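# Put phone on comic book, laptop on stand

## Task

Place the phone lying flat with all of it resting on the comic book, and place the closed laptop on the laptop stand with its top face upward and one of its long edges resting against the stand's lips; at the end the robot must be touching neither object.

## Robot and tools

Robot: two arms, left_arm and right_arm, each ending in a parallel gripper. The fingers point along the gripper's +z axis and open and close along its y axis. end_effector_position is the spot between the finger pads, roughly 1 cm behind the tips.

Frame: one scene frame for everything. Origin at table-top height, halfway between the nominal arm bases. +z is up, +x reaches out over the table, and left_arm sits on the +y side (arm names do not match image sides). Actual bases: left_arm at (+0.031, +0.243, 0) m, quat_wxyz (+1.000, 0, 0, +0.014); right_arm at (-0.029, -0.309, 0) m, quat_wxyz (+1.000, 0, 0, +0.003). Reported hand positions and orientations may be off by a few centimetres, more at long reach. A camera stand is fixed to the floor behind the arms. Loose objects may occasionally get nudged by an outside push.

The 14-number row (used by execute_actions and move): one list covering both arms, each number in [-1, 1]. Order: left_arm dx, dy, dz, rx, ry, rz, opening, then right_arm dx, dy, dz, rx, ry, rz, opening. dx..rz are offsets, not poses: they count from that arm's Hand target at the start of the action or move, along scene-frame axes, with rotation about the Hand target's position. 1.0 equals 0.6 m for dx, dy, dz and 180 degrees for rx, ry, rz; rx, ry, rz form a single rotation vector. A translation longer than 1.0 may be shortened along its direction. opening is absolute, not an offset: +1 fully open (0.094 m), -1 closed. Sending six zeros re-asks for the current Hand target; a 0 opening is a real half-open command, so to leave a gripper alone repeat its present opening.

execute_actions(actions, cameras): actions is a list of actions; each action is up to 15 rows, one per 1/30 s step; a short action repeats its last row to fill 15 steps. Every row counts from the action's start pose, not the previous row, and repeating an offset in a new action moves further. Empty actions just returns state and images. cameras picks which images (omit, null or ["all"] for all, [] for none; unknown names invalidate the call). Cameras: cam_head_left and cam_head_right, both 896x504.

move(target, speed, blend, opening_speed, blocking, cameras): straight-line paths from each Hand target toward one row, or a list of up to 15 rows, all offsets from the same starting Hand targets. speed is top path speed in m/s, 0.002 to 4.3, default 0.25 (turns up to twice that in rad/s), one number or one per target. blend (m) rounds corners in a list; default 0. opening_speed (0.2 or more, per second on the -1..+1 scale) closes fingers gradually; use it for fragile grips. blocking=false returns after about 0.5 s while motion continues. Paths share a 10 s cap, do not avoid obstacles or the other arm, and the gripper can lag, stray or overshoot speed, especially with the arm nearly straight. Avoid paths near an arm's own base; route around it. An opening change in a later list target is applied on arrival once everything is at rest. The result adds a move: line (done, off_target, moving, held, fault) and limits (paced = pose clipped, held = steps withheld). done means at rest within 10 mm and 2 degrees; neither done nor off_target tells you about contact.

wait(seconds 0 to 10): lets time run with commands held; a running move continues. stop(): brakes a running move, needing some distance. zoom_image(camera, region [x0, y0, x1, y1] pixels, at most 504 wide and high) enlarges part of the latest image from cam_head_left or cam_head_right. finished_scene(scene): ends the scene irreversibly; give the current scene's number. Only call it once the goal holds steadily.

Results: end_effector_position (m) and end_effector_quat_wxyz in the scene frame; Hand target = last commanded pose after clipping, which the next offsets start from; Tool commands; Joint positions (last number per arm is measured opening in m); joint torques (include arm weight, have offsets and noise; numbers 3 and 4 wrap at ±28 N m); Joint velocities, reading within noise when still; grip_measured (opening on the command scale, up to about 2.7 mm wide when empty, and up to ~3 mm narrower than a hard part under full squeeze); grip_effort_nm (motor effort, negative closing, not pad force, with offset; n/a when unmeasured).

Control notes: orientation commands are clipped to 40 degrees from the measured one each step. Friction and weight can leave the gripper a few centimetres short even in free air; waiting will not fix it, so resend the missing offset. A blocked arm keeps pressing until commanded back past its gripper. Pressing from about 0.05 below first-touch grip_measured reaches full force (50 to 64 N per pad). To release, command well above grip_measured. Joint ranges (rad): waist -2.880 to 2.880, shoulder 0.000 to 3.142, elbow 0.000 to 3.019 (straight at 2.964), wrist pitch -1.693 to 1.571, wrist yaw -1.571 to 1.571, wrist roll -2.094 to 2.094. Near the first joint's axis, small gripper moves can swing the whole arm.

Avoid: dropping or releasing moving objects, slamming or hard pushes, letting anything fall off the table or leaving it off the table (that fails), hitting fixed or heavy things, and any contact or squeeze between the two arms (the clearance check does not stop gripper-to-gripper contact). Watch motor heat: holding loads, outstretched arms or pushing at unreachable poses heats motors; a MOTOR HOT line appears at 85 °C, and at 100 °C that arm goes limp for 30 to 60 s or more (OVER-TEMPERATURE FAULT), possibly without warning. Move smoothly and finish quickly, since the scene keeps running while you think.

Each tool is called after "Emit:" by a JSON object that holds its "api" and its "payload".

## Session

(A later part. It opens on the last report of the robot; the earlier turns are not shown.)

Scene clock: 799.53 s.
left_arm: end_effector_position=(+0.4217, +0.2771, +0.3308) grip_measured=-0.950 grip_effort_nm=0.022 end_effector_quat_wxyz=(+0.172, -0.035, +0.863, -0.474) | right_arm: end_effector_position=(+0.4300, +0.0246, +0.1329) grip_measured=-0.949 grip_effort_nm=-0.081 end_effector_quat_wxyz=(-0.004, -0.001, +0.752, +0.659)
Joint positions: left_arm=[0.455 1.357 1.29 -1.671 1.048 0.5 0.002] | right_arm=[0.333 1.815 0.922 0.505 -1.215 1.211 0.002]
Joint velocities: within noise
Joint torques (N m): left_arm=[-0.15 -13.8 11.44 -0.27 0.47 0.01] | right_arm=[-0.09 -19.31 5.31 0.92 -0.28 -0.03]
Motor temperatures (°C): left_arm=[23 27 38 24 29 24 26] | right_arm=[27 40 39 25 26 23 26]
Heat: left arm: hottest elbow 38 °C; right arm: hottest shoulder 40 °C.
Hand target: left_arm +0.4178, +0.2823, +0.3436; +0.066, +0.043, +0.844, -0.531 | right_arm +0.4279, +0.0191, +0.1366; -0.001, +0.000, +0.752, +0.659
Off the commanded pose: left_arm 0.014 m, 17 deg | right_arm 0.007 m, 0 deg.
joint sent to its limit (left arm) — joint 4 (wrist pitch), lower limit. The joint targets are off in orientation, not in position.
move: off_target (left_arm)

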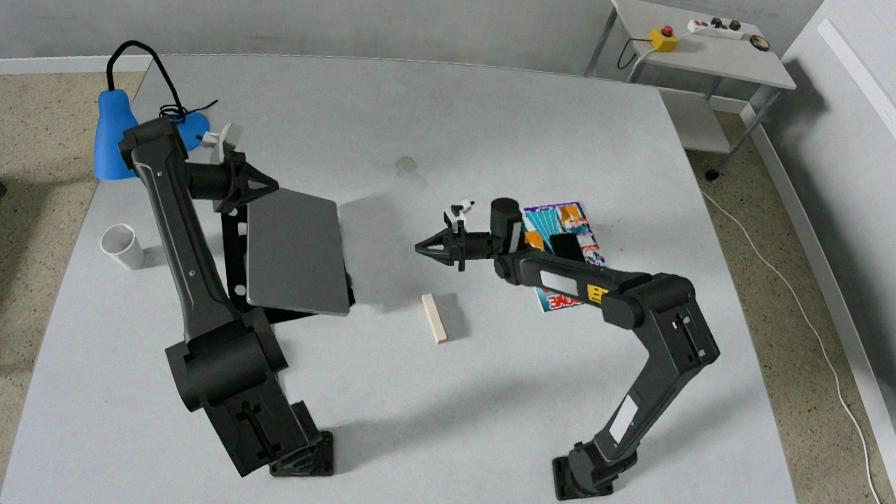

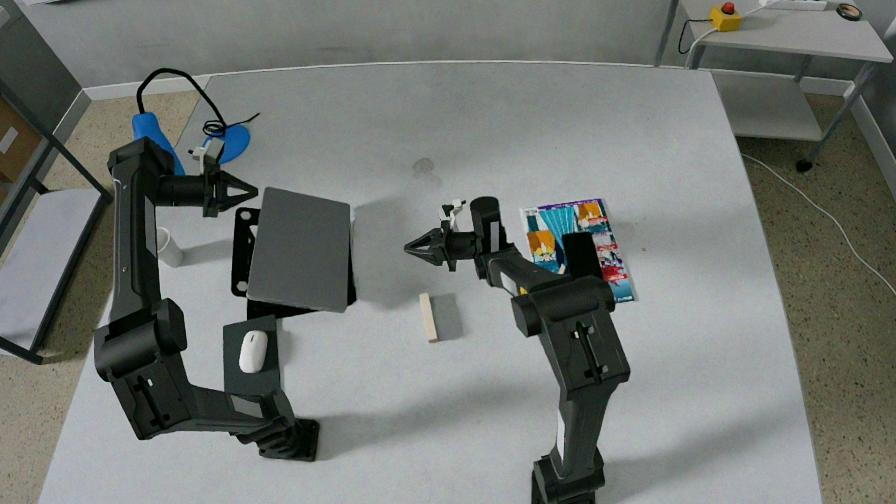

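Emit:
{"api": "move", "payload": {"target": [[0,0,0,0,0,0,-0.95,0.025,0.1,-0.15,-0.04,0,0,-0.2],[0,0,0,0,0,0,-0.95,0.025,0.15,-0.185,-0.04,0,0,-0.2],[0,0,0,0,0,0,-0.95,0.025,0.315,-0.185,-0.04,0,0,-0.2]], "speed": 0.12}}

Emit:
{"api": "zoom_image", "payload": {"camera": "cam_head_right", "region": [260, 160, 460, 340]}}

Emit:
{"api": "zoom_image", "payload": {"camera": "cam_head_left", "region": [260, 160, 460, 340]}}

Scene clock: 808.80 s.
left_arm: end_effector_position=(+0.4217, +0.2771, +0.3308) grip_measured=-0.950 grip_effort_nm=0.017 end_effector_quat_wxyz=(+0.172, -0.035, +0.863, -0.474) | right_arm: end_effector_position=(+0.4387, +0.1833, +0.0369) grip_measured=-0.201 grip_effort_nm=0.032 end_effector_quat_wxyz=(+0.006, +0.005, +0.795, +0.607)
Joint positions: left_arm=[0.455 1.357 1.29 -1.671 1.048 0.5 0.002] | right_arm=[0.606 2.106 1.169 0.503 -0.896 1.22 0.038]
Joint velocities: within noise
Joint torques (N m): left_arm=[-0.97 -13.57 11.45 -0.28 0.45 0.05] | right_arm=[2.43 -17.67 10.43 1.63 0 0.21]
Motor temperatures (°C): left_arm=[23 27 38 24 29 24 26] | right_arm=[27 40 38 25 26 23 26]
Heat: left arm: hottest elbow 38 °C; right arm: hottest shoulder 40 °C.
Hand target: left_arm +0.4178, +0.2823, +0.3436; +0.066, +0.043, +0.844, -0.531 | right_arm +0.4429, +0.2081, +0.0255; -0.001, +0.000, +0.792, +0.610
Off the commanded pose: left_arm 0.014 m, 17 deg | right_arm 0.028 m, 1 deg.
joint sent to its limit (left arm) — joint 4 (wrist pitch), lower limit. The joint targets are off in orientation, not in position.
move: off_target (left_arm, right_arm)

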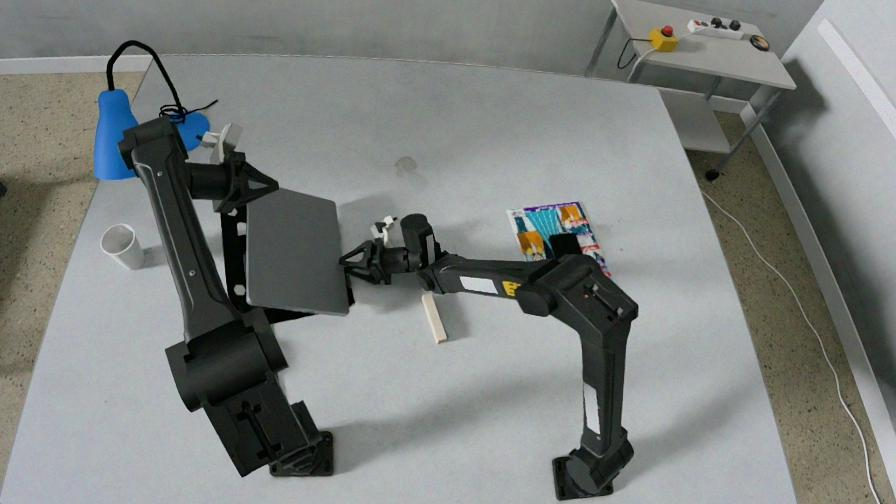

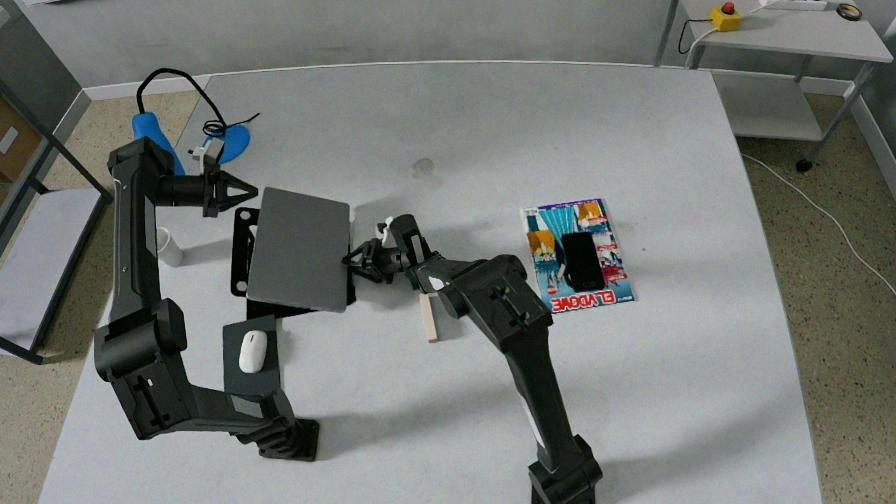

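Scaled by 2.520.

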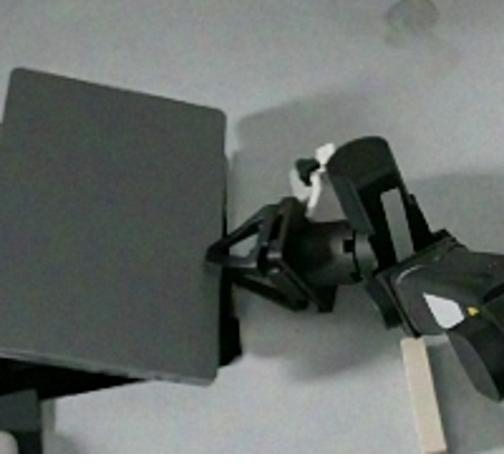

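Scaled by 2.520.

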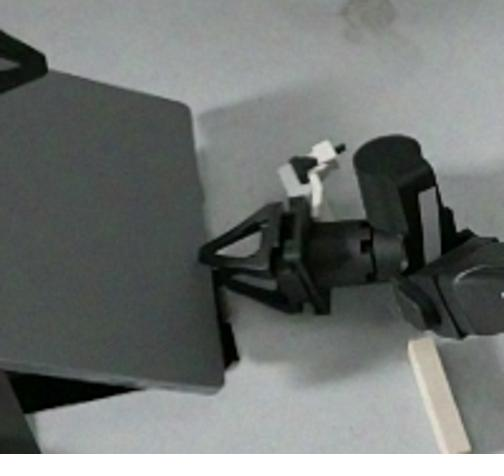

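Emit:
{"api": "move", "payload": {"target": [[0,0,0,0,0,0,-0.95,0,0.02,0.0,0,0,0,-0.2],[0,0,0,0,0,0,-0.95,0,0.02,0.005,0,0,0,-0.95],[0,0,0,0,0,0,-0.95,0.0,0.04,0.07,0.04,0,0.0,-0.95],[0,0,0,0,0,0,-0.95,0.0,0.13,0.075,0.04,0,0.04,-0.95]], "speed": 0.06, "opening_speed": 1.0}}

Emit:
{"api": "zoom_image", "payload": {"camera": "cam_head_right", "region": [260, 160, 460, 340]}}

Emit:
{"api": "zoom_image", "payload": {"camera": "cam_head_left", "region": [260, 160, 460, 340]}}

Scene clock: 816.53 s.
left_arm: end_effector_position=(+0.4217, +0.2771, +0.3308) grip_measured=-0.950 grip_effort_nm=0.022 end_effector_quat_wxyz=(+0.172, -0.035, +0.863, -0.474) | right_arm: end_effector_position=(+0.4519, +0.2388, +0.0505) grip_measured=-0.676 grip_effort_nm=-1.038 end_effector_quat_wxyz=(-0.034, -0.010, +0.765, +0.643)
Joint positions: left_arm=[0.455 1.357 1.29 -1.671 1.048 0.5 0.002] | right_arm=[0.649 2.21 1.342 0.567 -0.96 1.362 0.015]
Joint velocities: within noise
Joint torques (N m): left_arm=[0.32 -13.1 11.44 -0.28 0.42 0.06] | right_arm=[4.48 -22.48 12.64 1.51 -0.55 0.14]
Motor temperatures (°C): left_arm=[23 27 38 24 29 24 26] | right_arm=[27 39 39 25 26 23 26]
Heat: left arm: hottest elbow 38 °C; right arm: hottest shoulder 39 °C.
Hand target: left_arm +0.4178, +0.2823, +0.3436; +0.066, +0.043, +0.844, -0.531 | right_arm +0.4430, +0.2861, +0.0706; -0.039, -0.050, +0.751, +0.657
Off the commanded pose: left_arm 0.014 m, 17 deg | right_arm 0.052 m, 5 deg.
joint sent to its limit (left arm) — joint 4 (wrist pitch), lower limit. The joint targets are off in orientation, not in position.
move: off_target (left_arm, right_arm); target 2's new opening was sent with right_arm's hand 0.036 m and 2 deg from that target

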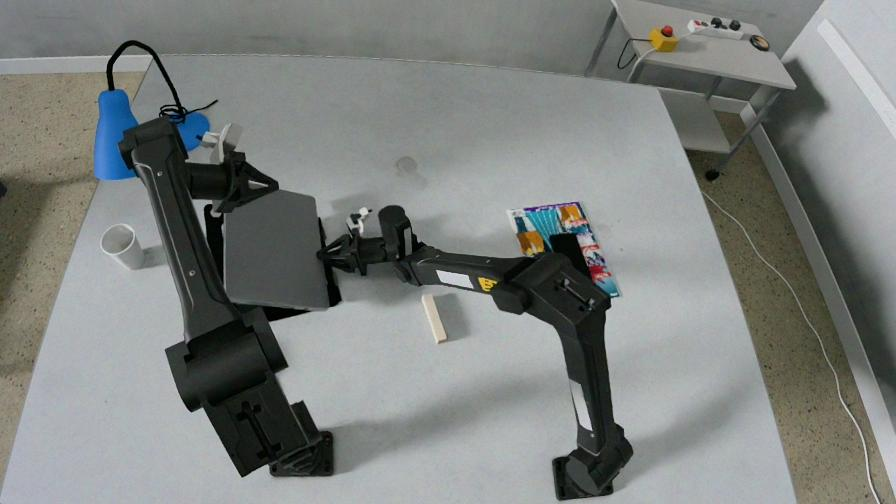

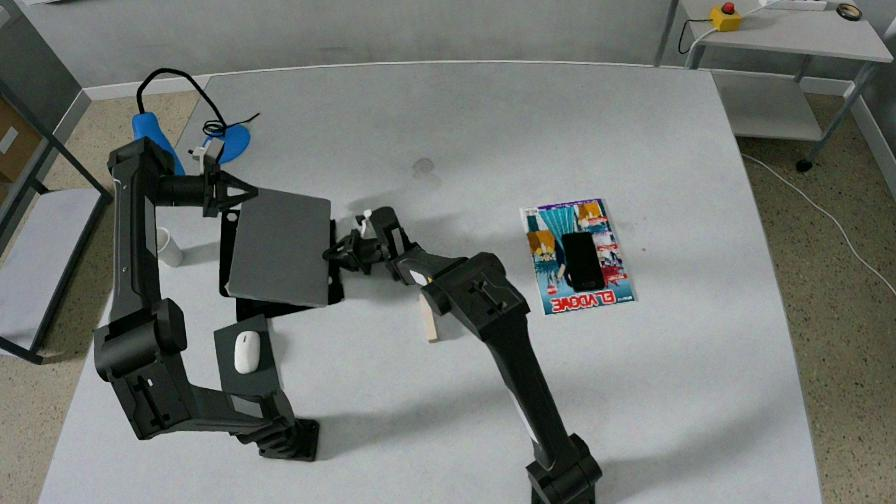

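Scaled by 2.520.

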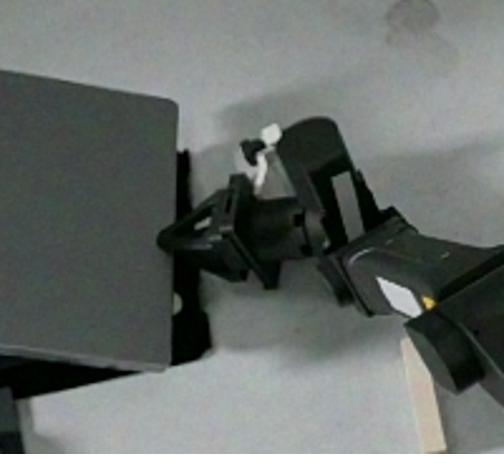

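Scaled by 2.520.

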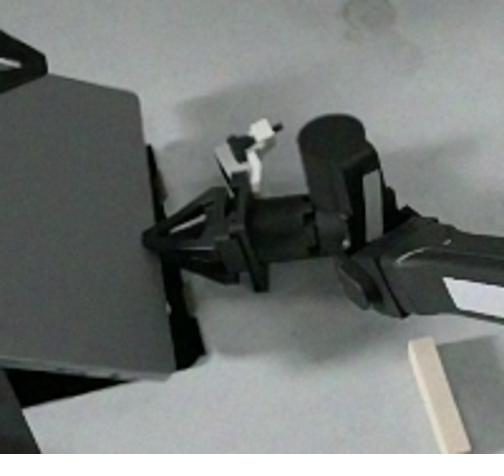

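Emit:
{"api": "move", "payload": {"target": [[0.07,0.12,-0.05,0.15,0,0,-0.95,0,0.0,-0.06,-0.02,0,0,-0.95],[0.07,0.12,-0.2,0.15,0,0,-0.95,0,0.0,-0.06,-0.02,0,0,-0.95]], "speed": 0.1}}

Emit:
{"api": "zoom_image", "payload": {"camera": "cam_head_right", "region": [200, 160, 400, 340]}}

Emit:
{"api": "zoom_image", "payload": {"camera": "cam_head_left", "region": [200, 160, 400, 340]}}

Scene clock: 829.23 s.
left_arm: end_effector_position=(+0.4591, +0.3552, +0.2304) grip_measured=-0.950 grip_effort_nm=0.022 end_effector_quat_wxyz=(+0.057, +0.052, +0.945, -0.319) | right_arm: end_effector_position=(+0.4545, +0.2464, +0.0461) grip_measured=-0.676 grip_effort_nm=-1.038 end_effector_quat_wxyz=(-0.032, -0.022, +0.773, +0.634)
Joint positions: left_arm=[0.456 1.632 1.461 -1.668 0.609 0.68 0.002] | right_arm=[0.655 2.221 1.378 0.496 -0.96 1.304 0.015]
Joint velocities: within noise
Joint torques (N m): left_arm=[-1.67 -14.74 8.92 0.14 0.24 0.14] | right_arm=[4.25 -20.25 11.69 0.98 -0.03 -0.06]
Motor temperatures (°C): left_arm=[23 27 38 24 29 24 26] | right_arm=[27 39 40 25 26 23 27]
Heat: left arm: hottest elbow 38 °C; right arm: hottest elbow 40 °C.
Hand target: left_arm +0.4598, +0.3543, +0.2237; +0.054, +0.057, +0.944, -0.319 | right_arm +0.4430, +0.2861, +0.0346; -0.041, -0.048, +0.771, +0.633
Off the commanded pose: left_arm 0.007 m, 1 deg | right_arm 0.043 m, 3 deg.
move: off_target (right_arm)

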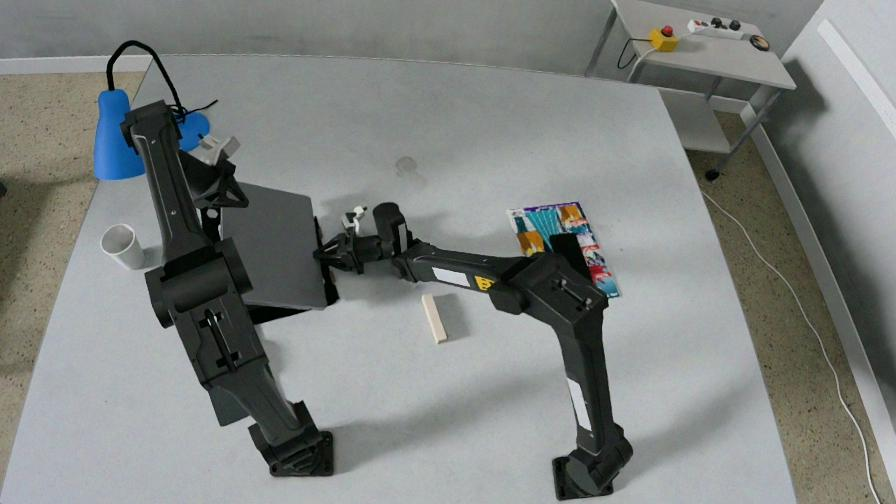

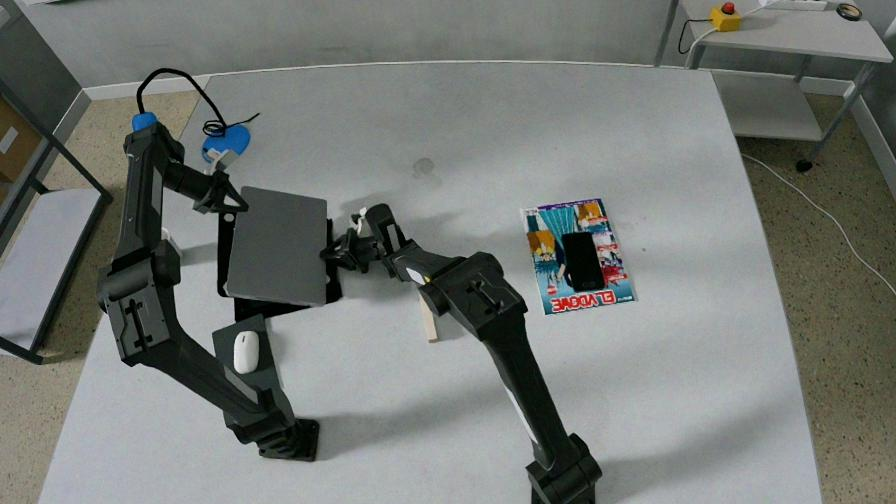

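Scaled by 2.520.

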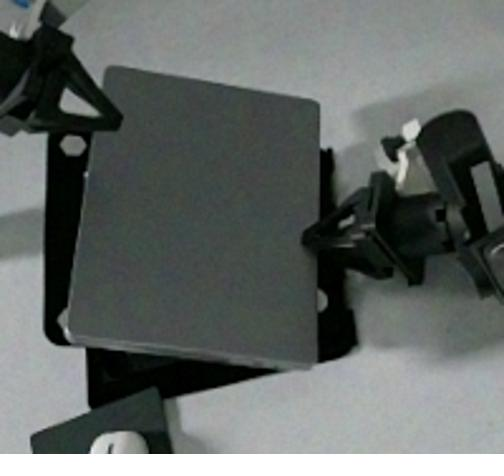

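Scaled by 2.520.

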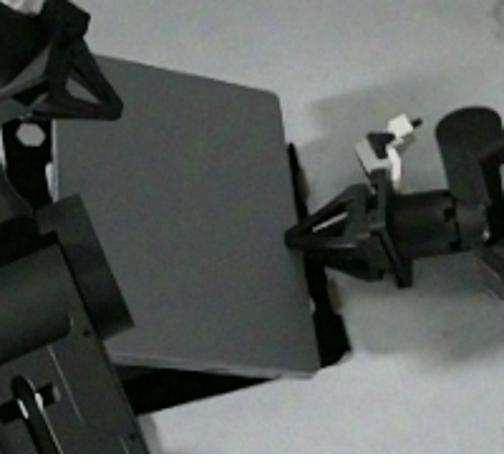

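Emit:
{"api": "move", "payload": {"target": [-0.03,-0.06,-0.18,0,0,0,-0.95,0,0.0,-0.01,0,0,0,-0.95], "speed": 0.05}}

Emit:
{"api": "zoom_image", "payload": {"camera": "cam_head_right", "region": [200, 160, 400, 340]}}

Scene clock: 835.37 s.
left_arm: end_effector_position=(+0.4415, +0.3251, +0.1231) grip_measured=-0.950 grip_effort_nm=0.022 end_effector_quat_wxyz=(+0.061, +0.056, +0.945, -0.315) | right_arm: end_effector_position=(+0.4544, +0.2463, +0.0456) grip_measured=-0.676 grip_effort_nm=-1.038 end_effector_quat_wxyz=(-0.032, -0.022, +0.773, +0.633)
Joint positions: left_arm=[0.413 1.635 1.172 -1.337 0.617 0.634 0.002] | right_arm=[0.655 2.222 1.378 0.496 -0.96 1.304 0.015]
Joint velocities: within noise
Joint torques (N m): left_arm=[-2.78 -13.86 7.92 0.24 0.52 -0.04] | right_arm=[4.19 -19.43 11.69 1.33 -0.02 -0.07]
Motor temperatures (°C): left_arm=[23 28 38 24 29 24 26] | right_arm=[27 39 42 25 26 23 27]
Heat: left arm: hottest elbow 38 °C; right arm: hottest elbow 42 °C.
Hand target: left_arm +0.4418, +0.3182, +0.1157; +0.054, +0.057, +0.944, -0.319 | right_arm +0.4431, +0.2861, +0.0286; -0.041, -0.048, +0.771, +0.633
Off the commanded pose: left_arm 0.010 m, 1 deg | right_arm 0.045 m, 3 deg.
move: off_target (right_arm)

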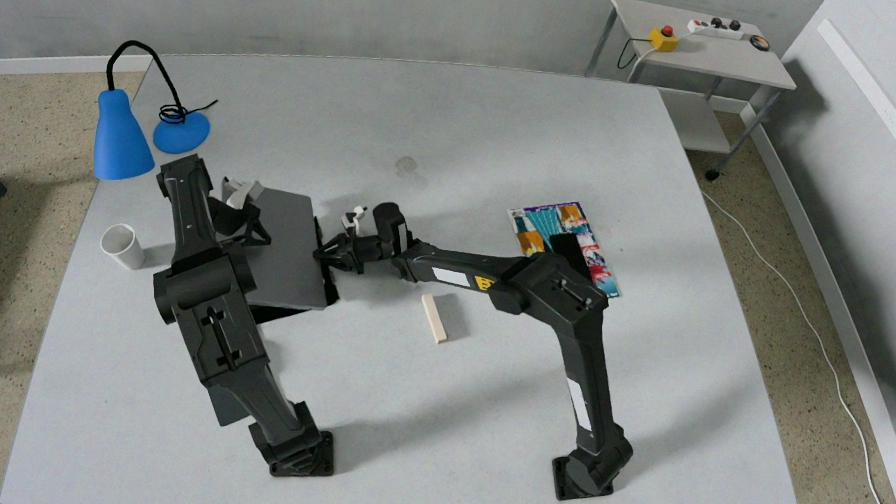

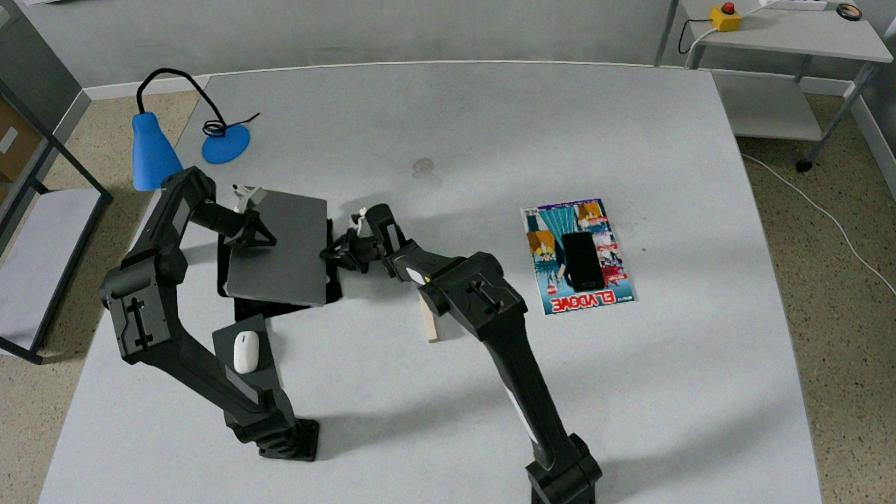

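Scaled by 2.520.

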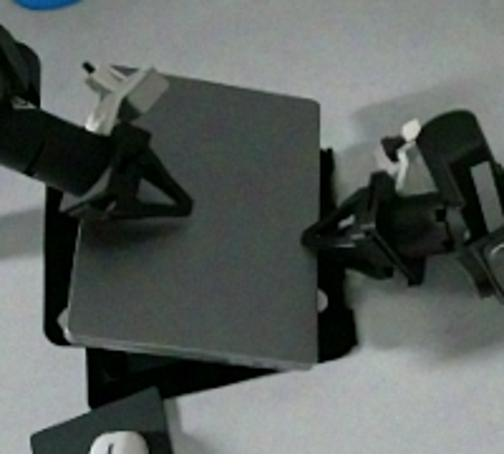

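Emit:
{"api": "move", "payload": {"target": [0,0,-0.07,0,0,0,-0.95,0,0.0,0,0,0,0,-0.95], "speed": 0.05, "cameras": []}}

Emit:
{"api": "move", "payload": {"target": [[0,0,0,0,0,0,-0.95,0,0.0,0,0,0,0,-0.3],[0,0,0,0,0,0,-0.95,0,-0.15,0.0,0,0,0,-0.3],[0,0,0,0,0,0,-0.95,-0.1,-0.4,0.12,0,0,0,-0.9]], "speed": 0.12, "opening_speed": 0.8}}

Emit:
{"api": "zoom_image", "payload": {"camera": "cam_head_right", "region": [200, 160, 400, 340]}}

Emit:
{"api": "zoom_image", "payload": {"camera": "cam_head_left", "region": [200, 160, 400, 340]}}

Scene clock: 840.07 s.
left_arm: end_effector_position=(+0.4499, +0.3205, +0.1140) grip_measured=-0.950 grip_effort_nm=0.012 end_effector_quat_wxyz=(+0.080, +0.059, +0.945, -0.310) | right_arm: end_effector_position=(+0.4545, +0.2465, +0.0457) grip_measured=-0.676 grip_effort_nm=-1.043 end_effector_quat_wxyz=(-0.032, -0.023, +0.773, +0.633)
Joint positions: left_arm=[0.399 1.636 1.148 -1.261 0.631 0.61 0.002] | right_arm=[0.655 2.222 1.379 0.496 -0.961 1.303 0.015]
Joint velocities: within noise
Joint torques (N m): left_arm=[-0.91 -11.16 4.89 1.46 -0.02 0.23] | right_arm=[4.19 -19.43 11.66 1.33 -0.01 -0.05]
Motor temperatures (°C): left_arm=[23 28 38 24 29 24 26] | right_arm=[27 39 43 25 26 23 27]
Heat: left arm: hottest elbow 38 °C; right arm: hottest elbow 43 °C.
Hand target: left_arm +0.4418, +0.3183, +0.0735; +0.054, +0.057, +0.944, -0.319 | right_arm +0.4431, +0.2861, +0.0286; -0.041, -0.048, +0.771, +0.633
Off the commanded pose: left_arm 0.041 m, 3 deg | right_arm 0.045 m, 3 deg.
move: off_target (left_arm, right_arm)
No camera images: "cameras" was empty.

Scene clock: 845.60 s.
left_arm: end_effector_position=(+0.4503, +0.3191, +0.1140) grip_measured=-0.950 grip_effort_nm=0.017 end_effector_quat_wxyz=(+0.081, +0.060, +0.945, -0.311) | right_arm: end_effector_position=(+0.3836, +0.0519, +0.0964) grip_measured=-0.898 grip_effort_nm=-0.081 end_effector_quat_wxyz=(-0.044, -0.050, +0.771, +0.633)
Joint positions: left_arm=[0.396 1.635 1.147 -1.259 0.633 0.609 0.002] | right_arm=[0.411 1.834 0.908 0.308 -1.229 0.986 0.005]
Joint velocities: within noise
Joint torques (N m): left_arm=[-1.26 -9.88 5.19 1.35 -0.08 0.26] | right_arm=[-0.21 -19.19 5.14 0.77 -0.38 0.02]
Motor temperatures (°C): left_arm=[23 28 37 24 29 24 26] | right_arm=[27 40 42 25 26 23 27]
Heat: left arm: hottest elbow 37 °C; right arm: hottest elbow 42 °C.
Hand target: left_arm +0.4418, +0.3183, +0.0737; +0.054, +0.057, +0.944, -0.319 | right_arm +0.3830, +0.0461, +0.1005; -0.041, -0.048, +0.771, +0.633
Off the commanded pose: left_arm 0.041 m, 3 deg | right_arm 0.007 m, 0 deg.
move: off_target (left_arm)

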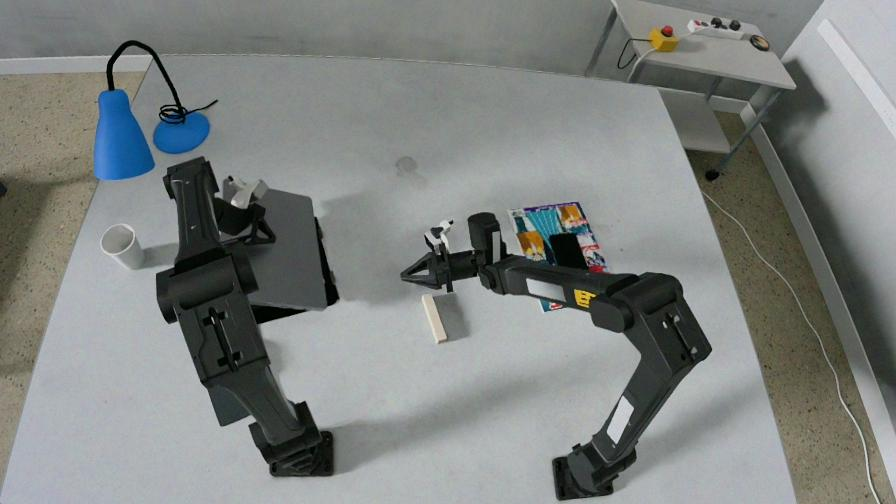

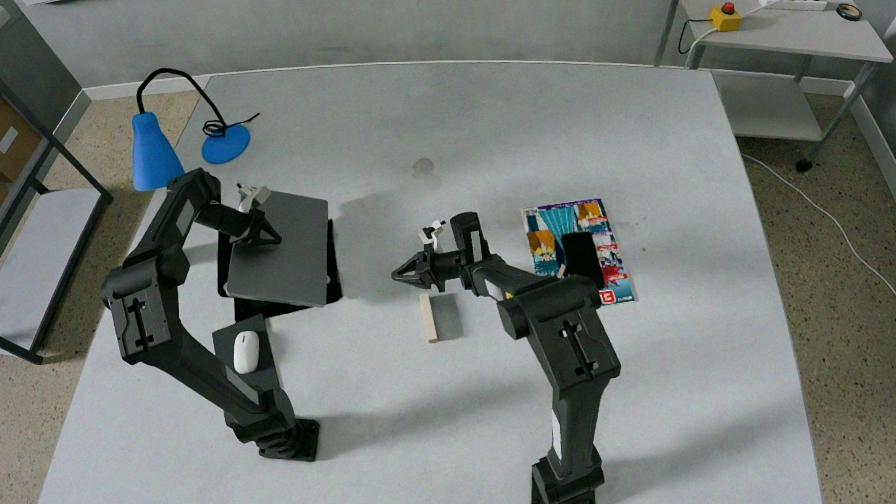

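Scaled by 2.520.

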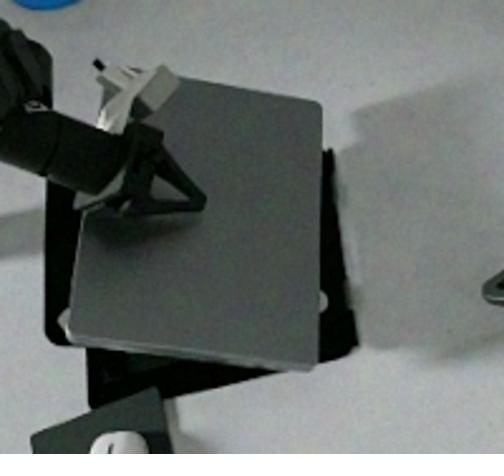

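Scaled by 2.520.

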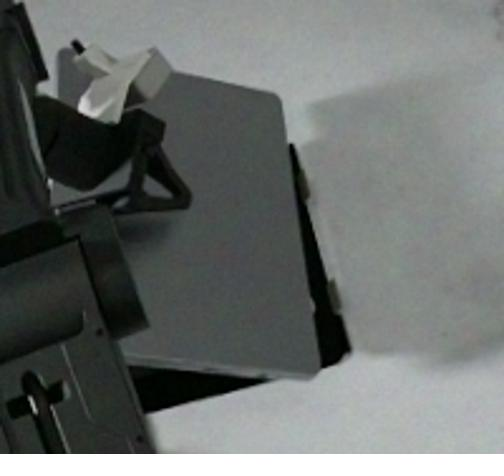

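Emit:
{"api": "move", "payload": {"target": [0,-0.085,-0.01,0,0,0,-0.95,0,0.0,0,0,0,0,-0.9], "speed": 0.05}}

Emit:
{"api": "zoom_image", "payload": {"camera": "cam_head_right", "region": [200, 160, 400, 340]}}

Emit:
{"api": "zoom_image", "payload": {"camera": "cam_head_left", "region": [200, 160, 400, 340]}}

Scene clock: 850.27 s.
left_arm: end_effector_position=(+0.4542, +0.2727, +0.0895) grip_measured=-0.950 grip_effort_nm=0.017 end_effector_quat_wxyz=(+0.077, +0.065, +0.944, -0.313) | right_arm: end_effector_position=(+0.3836, +0.0519, +0.0964) grip_measured=-0.899 grip_effort_nm=-0.081 end_effector_quat_wxyz=(-0.044, -0.050, +0.771, +0.633)
Joint positions: left_arm=[0.293 1.63 1.068 -1.122 0.648 0.496 0.002] | right_arm=[0.411 1.834 0.908 0.308 -1.229 0.986 0.005]
Joint velocities: within noise
Joint torques (N m): left_arm=[-1.26 -13.22 5.34 0.66 0.18 -0.05] | right_arm=[-0.15 -19.14 5.12 0.79 -0.39 0.02]
Motor temperatures (°C): left_arm=[23 28 36 24 29 24 26] | right_arm=[27 40 41 25 26 23 27]
Heat: left arm: hottest elbow 36 °C; right arm: hottest elbow 41 °C.
Hand target: left_arm +0.4418, +0.2673, +0.0676; +0.054, +0.057, +0.944, -0.319 | right_arm +0.3830, +0.0461, +0.1005; -0.041, -0.048, +0.771, +0.633
Off the commanded pose: left_arm 0.026 m, 3 deg | right_arm 0.007 m, 0 deg.
move: off_target (left_arm)

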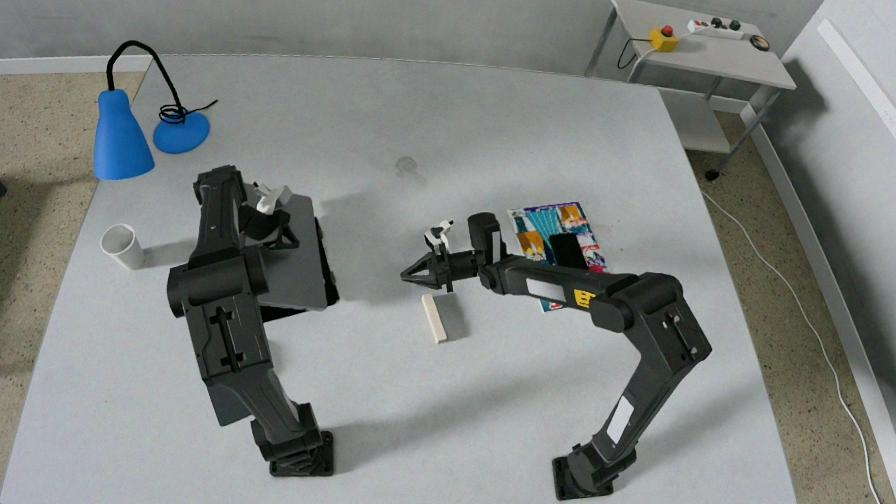

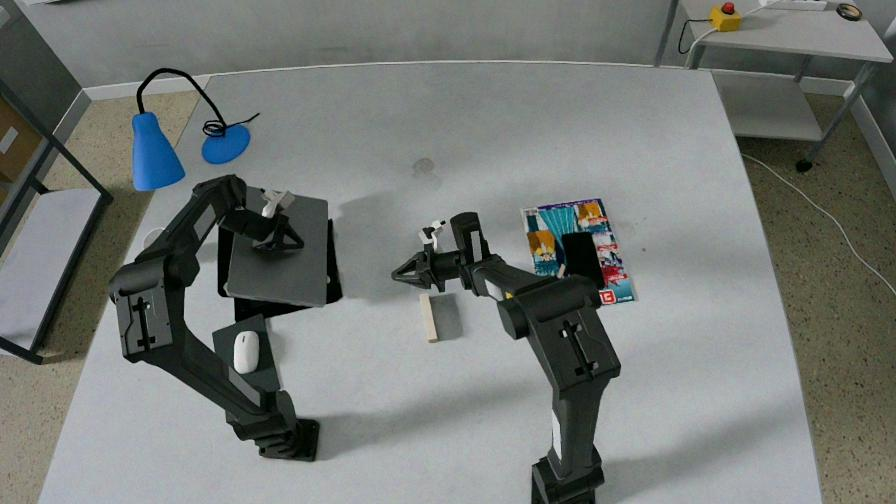

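Scaled by 2.520.

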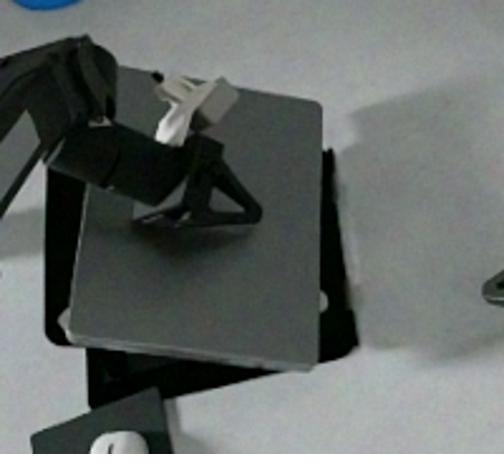

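Scaled by 2.520.

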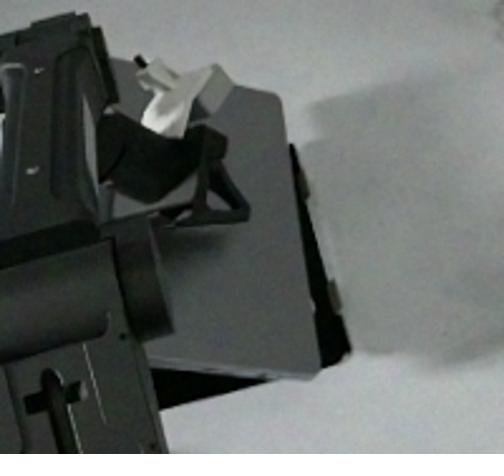

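Emit:
{"api": "move", "payload": {"target": [[0,0,0.22,0,0,0,-0.95,0,0.0,0,0,0,0,-0.9],[0,0.33,0.3,0,0,0,-0.95,0,0.0,0,0,0,0,-0.9]], "speed": 0.15}}

Emit:
{"api": "zoom_image", "payload": {"camera": "cam_head_right", "region": [160, 160, 360, 340]}}

Scene clock: 858.07 s.
left_arm: end_effector_position=(+0.4295, +0.4506, +0.2293) grip_measured=-0.950 grip_effort_nm=0.017 end_effector_quat_wxyz=(+0.097, +0.027, +0.954, -0.281) | right_arm: end_effector_position=(+0.3836, +0.0519, +0.0964) grip_measured=-0.899 grip_effort_nm=-0.081 end_effector_quat_wxyz=(-0.044, -0.050, +0.771, +0.633)
Joint positions: left_arm=[0.658 1.647 1.492 -1.668 0.555 0.815 0.002] | right_arm=[0.411 1.834 0.908 0.308 -1.229 0.986 0.005]
Joint velocities: within noise
Joint torques (N m): left_arm=[-1.55 -15.68 16.13 -0.79 0.23 0.1] | right_arm=[-0.21 -19.19 5.14 0.77 -0.39 0.02]
Motor temperatures (°C): left_arm=[23 28 36 24 28 24 26] | right_arm=[27 40 40 25 26 23 27]
Heat: left arm: hottest elbow 36 °C; right arm: hottest shoulder 40 °C.
Hand target: left_arm +0.4418, +0.4652, +0.2477; +0.054, +0.057, +0.944, -0.319 | right_arm +0.3830, +0.0461, +0.1005; -0.041, -0.048, +0.771, +0.633
Off the commanded pose: left_arm 0.027 m, 7 deg | right_arm 0.007 m, 0 deg.
joint sent to its limit (left arm) — joint 4 (wrist pitch), lower limit. The joint targets are off in orientation, not in position.
move: off_target (left_arm)

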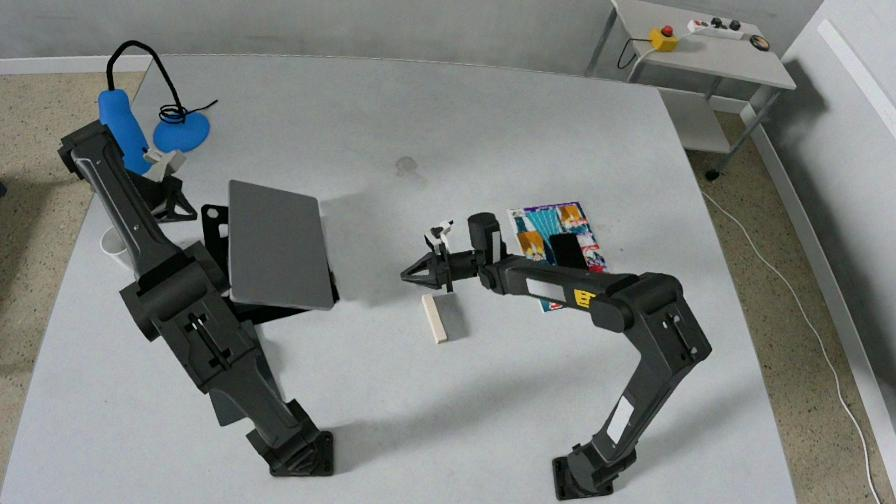

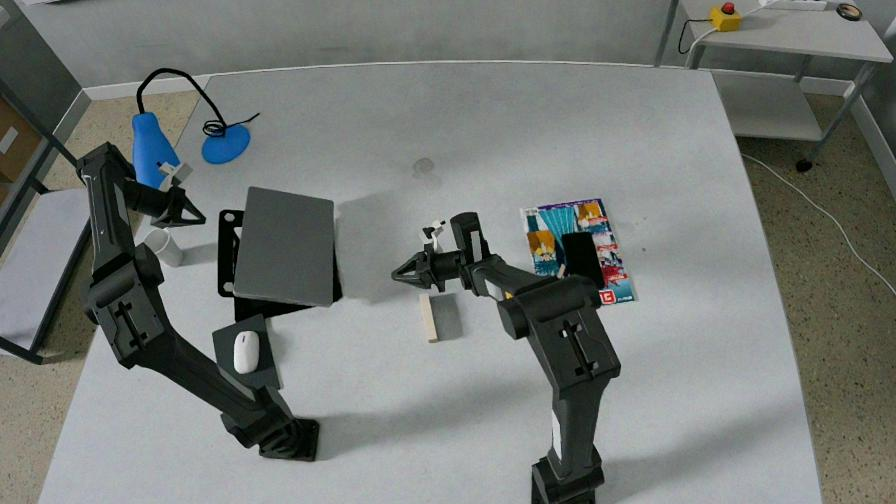

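Scaled by 2.520.

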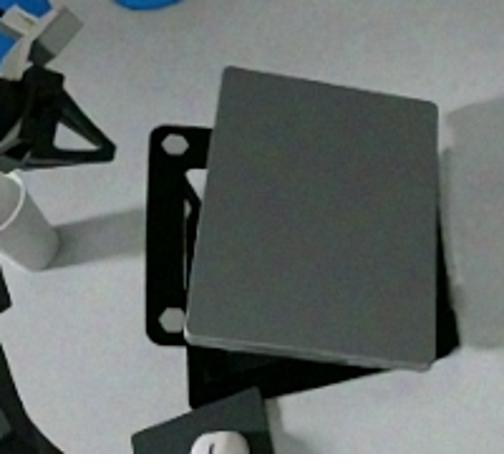

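Emit:
{"api": "move", "payload": {"target": [[0.01,-0.01,-0.13,0,0,0,-0.95,0,0.0,0,0,0,0,-0.9],[0.01,-0.09,-0.145,0,0,0,-0.95,0,0.0,0,0,0,0,-0.9]], "speed": 0.06}}

Emit:
{"api": "zoom_image", "payload": {"camera": "cam_head_right", "region": [180, 160, 380, 340]}}

Emit:
{"api": "zoom_image", "payload": {"camera": "cam_head_left", "region": [180, 160, 380, 340]}}

Scene clock: 866.40 s.
left_arm: end_effector_position=(+0.4472, +0.4179, +0.1537) grip_measured=-0.950 grip_effort_nm=0.017 end_effector_quat_wxyz=(+0.048, +0.053, +0.943, -0.325) | right_arm: end_effector_position=(+0.3836, +0.0519, +0.0964) grip_measured=-0.899 grip_effort_nm=-0.081 end_effector_quat_wxyz=(-0.044, -0.050, +0.771, +0.633)
Joint positions: left_arm=[0.579 1.769 1.423 -1.598 0.569 0.83 0.002] | right_arm=[0.411 1.834 0.908 0.308 -1.229 0.986 0.005]
Joint velocities: within noise
Joint torques (N m): left_arm=[-3.08 -19.6 8.12 0.09 0.42 -0.01] | right_arm=[-0.15 -19.14 5.15 0.76 -0.38 0.02]
Motor temperatures (°C): left_arm=[23 28 38 24 28 24 26] | right_arm=[27 41 39 25 26 23 26]
Heat: left arm: hottest elbow 38 °C; right arm: hottest shoulder 41 °C.
Hand target: left_arm +0.4478, +0.4113, +0.1607; +0.055, +0.057, +0.944, -0.319 | right_arm +0.3830, +0.0461, +0.1005; -0.041, -0.048, +0.771, +0.633
Off the commanded pose: left_arm 0.010 m, 1 deg | right_arm 0.007 m, 0 deg.
move: done

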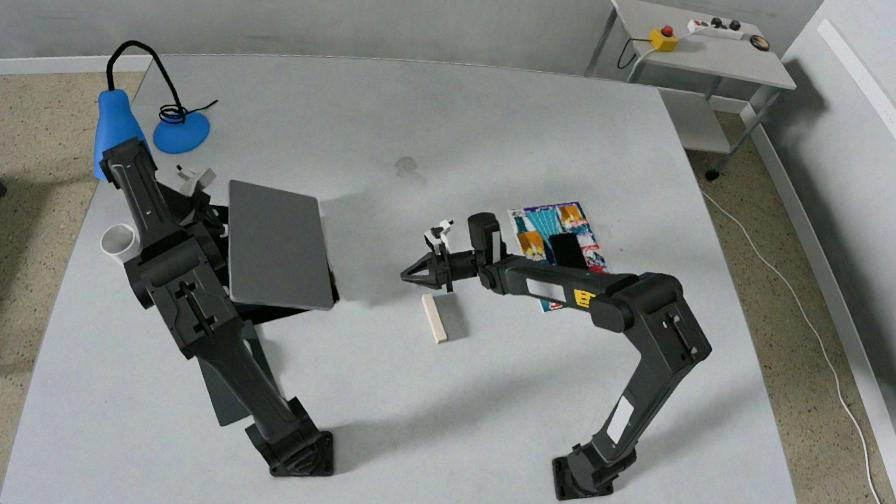

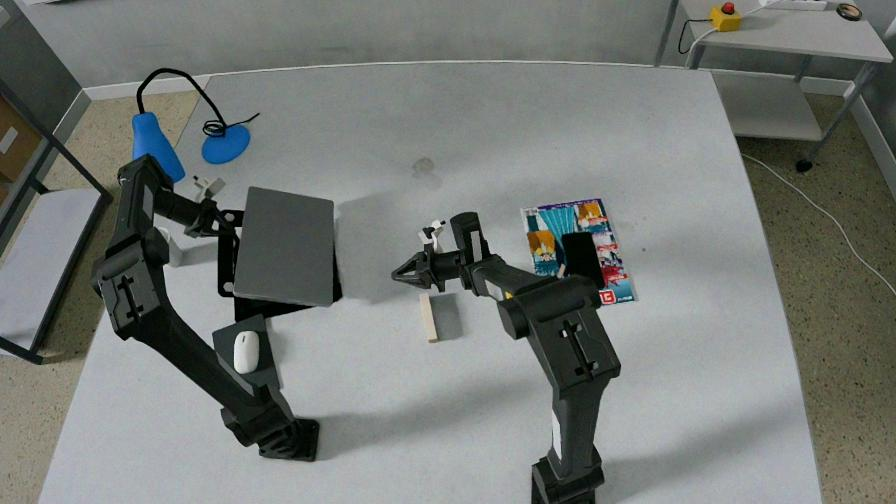

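Scaled by 2.520.

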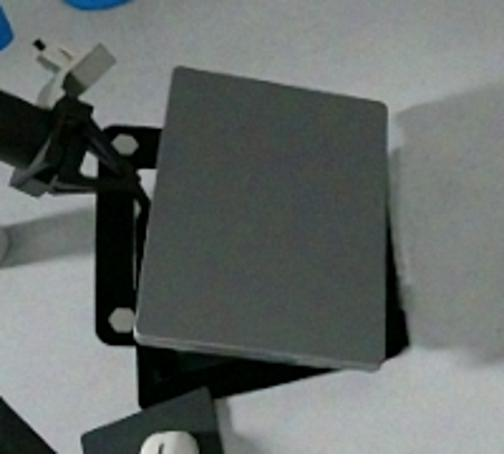

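Scaled by 2.520.

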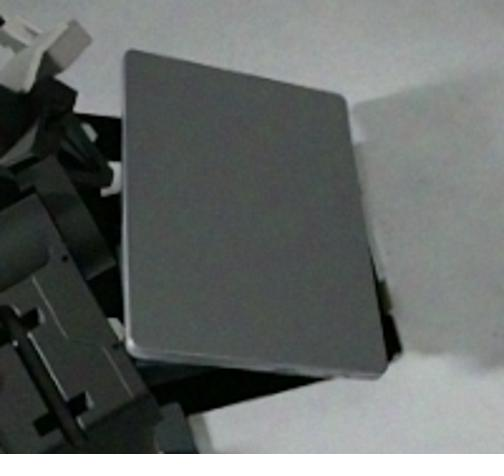

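Emit:
{"api": "move", "payload": {"target": [0,-0.06,-0.035,0,0,0,-0.95,0,0.0,0,0,0,0,-0.9], "speed": 0.06}}

Emit:
{"api": "zoom_image", "payload": {"camera": "cam_head_right", "region": [180, 160, 380, 340]}}

Emit:
{"api": "zoom_image", "payload": {"camera": "cam_head_left", "region": [280, 180, 380, 320]}}

Emit:
{"api": "zoom_image", "payload": {"camera": "cam_head_right", "region": [280, 180, 380, 320]}}

Scene clock: 870.73 s.
left_arm: end_effector_position=(+0.4474, +0.3803, +0.1321) grip_measured=-0.950 grip_effort_nm=0.012 end_effector_quat_wxyz=(+0.046, +0.053, +0.943, -0.325) | right_arm: end_effector_position=(+0.3836, +0.0519, +0.0964) grip_measured=-0.899 grip_effort_nm=-0.085 end_effector_quat_wxyz=(-0.044, -0.050, +0.771, +0.633)
Joint positions: left_arm=[0.513 1.735 1.319 -1.491 0.59 0.758 0.002] | right_arm=[0.411 1.834 0.908 0.308 -1.229 0.986 0.005]
Joint velocities: within noise
Joint torques (N m): left_arm=[-2.02 -18.9 8.14 0.18 0.43 -0.05] | right_arm=[-0.21 -19.19 5.14 0.8 -0.38 0.02]
Motor temperatures (°C): left_arm=[23 28 37 24 28 24 26] | right_arm=[27 41 39 25 26 23 26]
Heat: left arm: hottest elbow 37 °C; right arm: hottest shoulder 41 °C.
Hand target: left_arm +0.4479, +0.3752, +0.1397; +0.054, +0.057, +0.944, -0.319 | right_arm +0.3830, +0.0461, +0.1005; -0.041, -0.048, +0.771, +0.633
Off the commanded pose: left_arm 0.009 m, 1 deg | right_arm 0.007 m, 0 deg.
move: done

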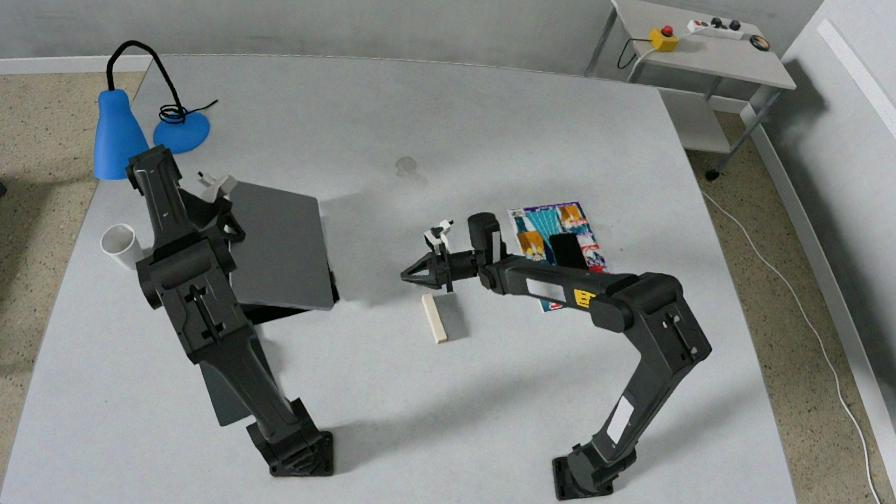

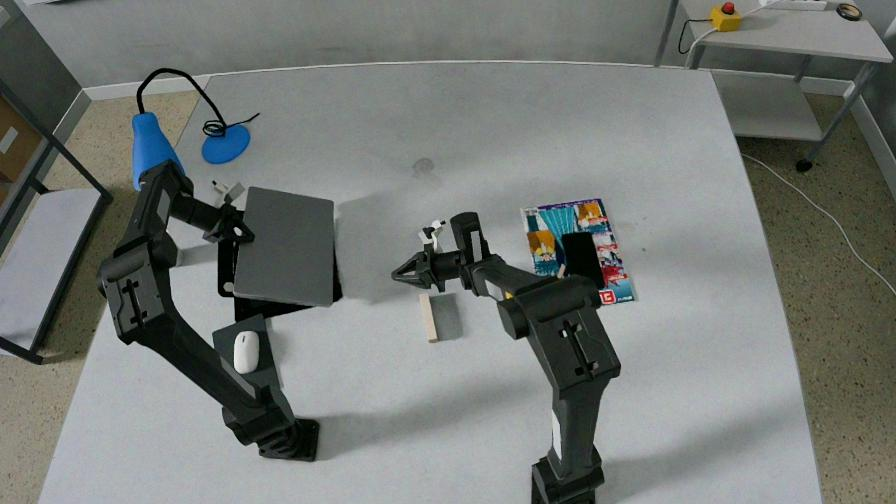

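Scaled by 2.520.

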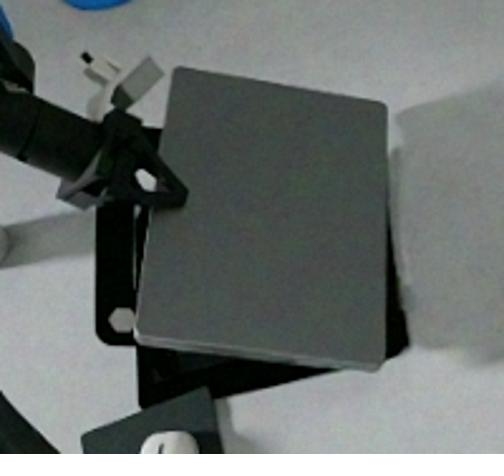

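Scaled by 3.600.

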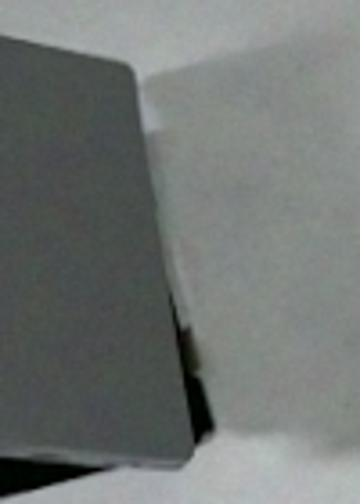

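Scaled by 3.600.

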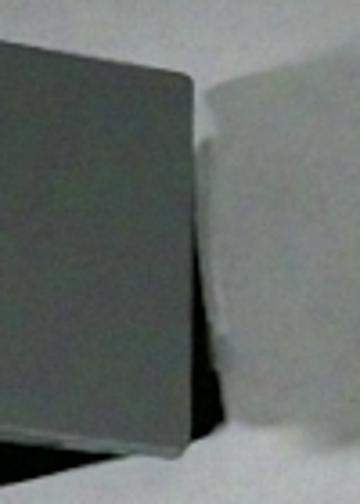

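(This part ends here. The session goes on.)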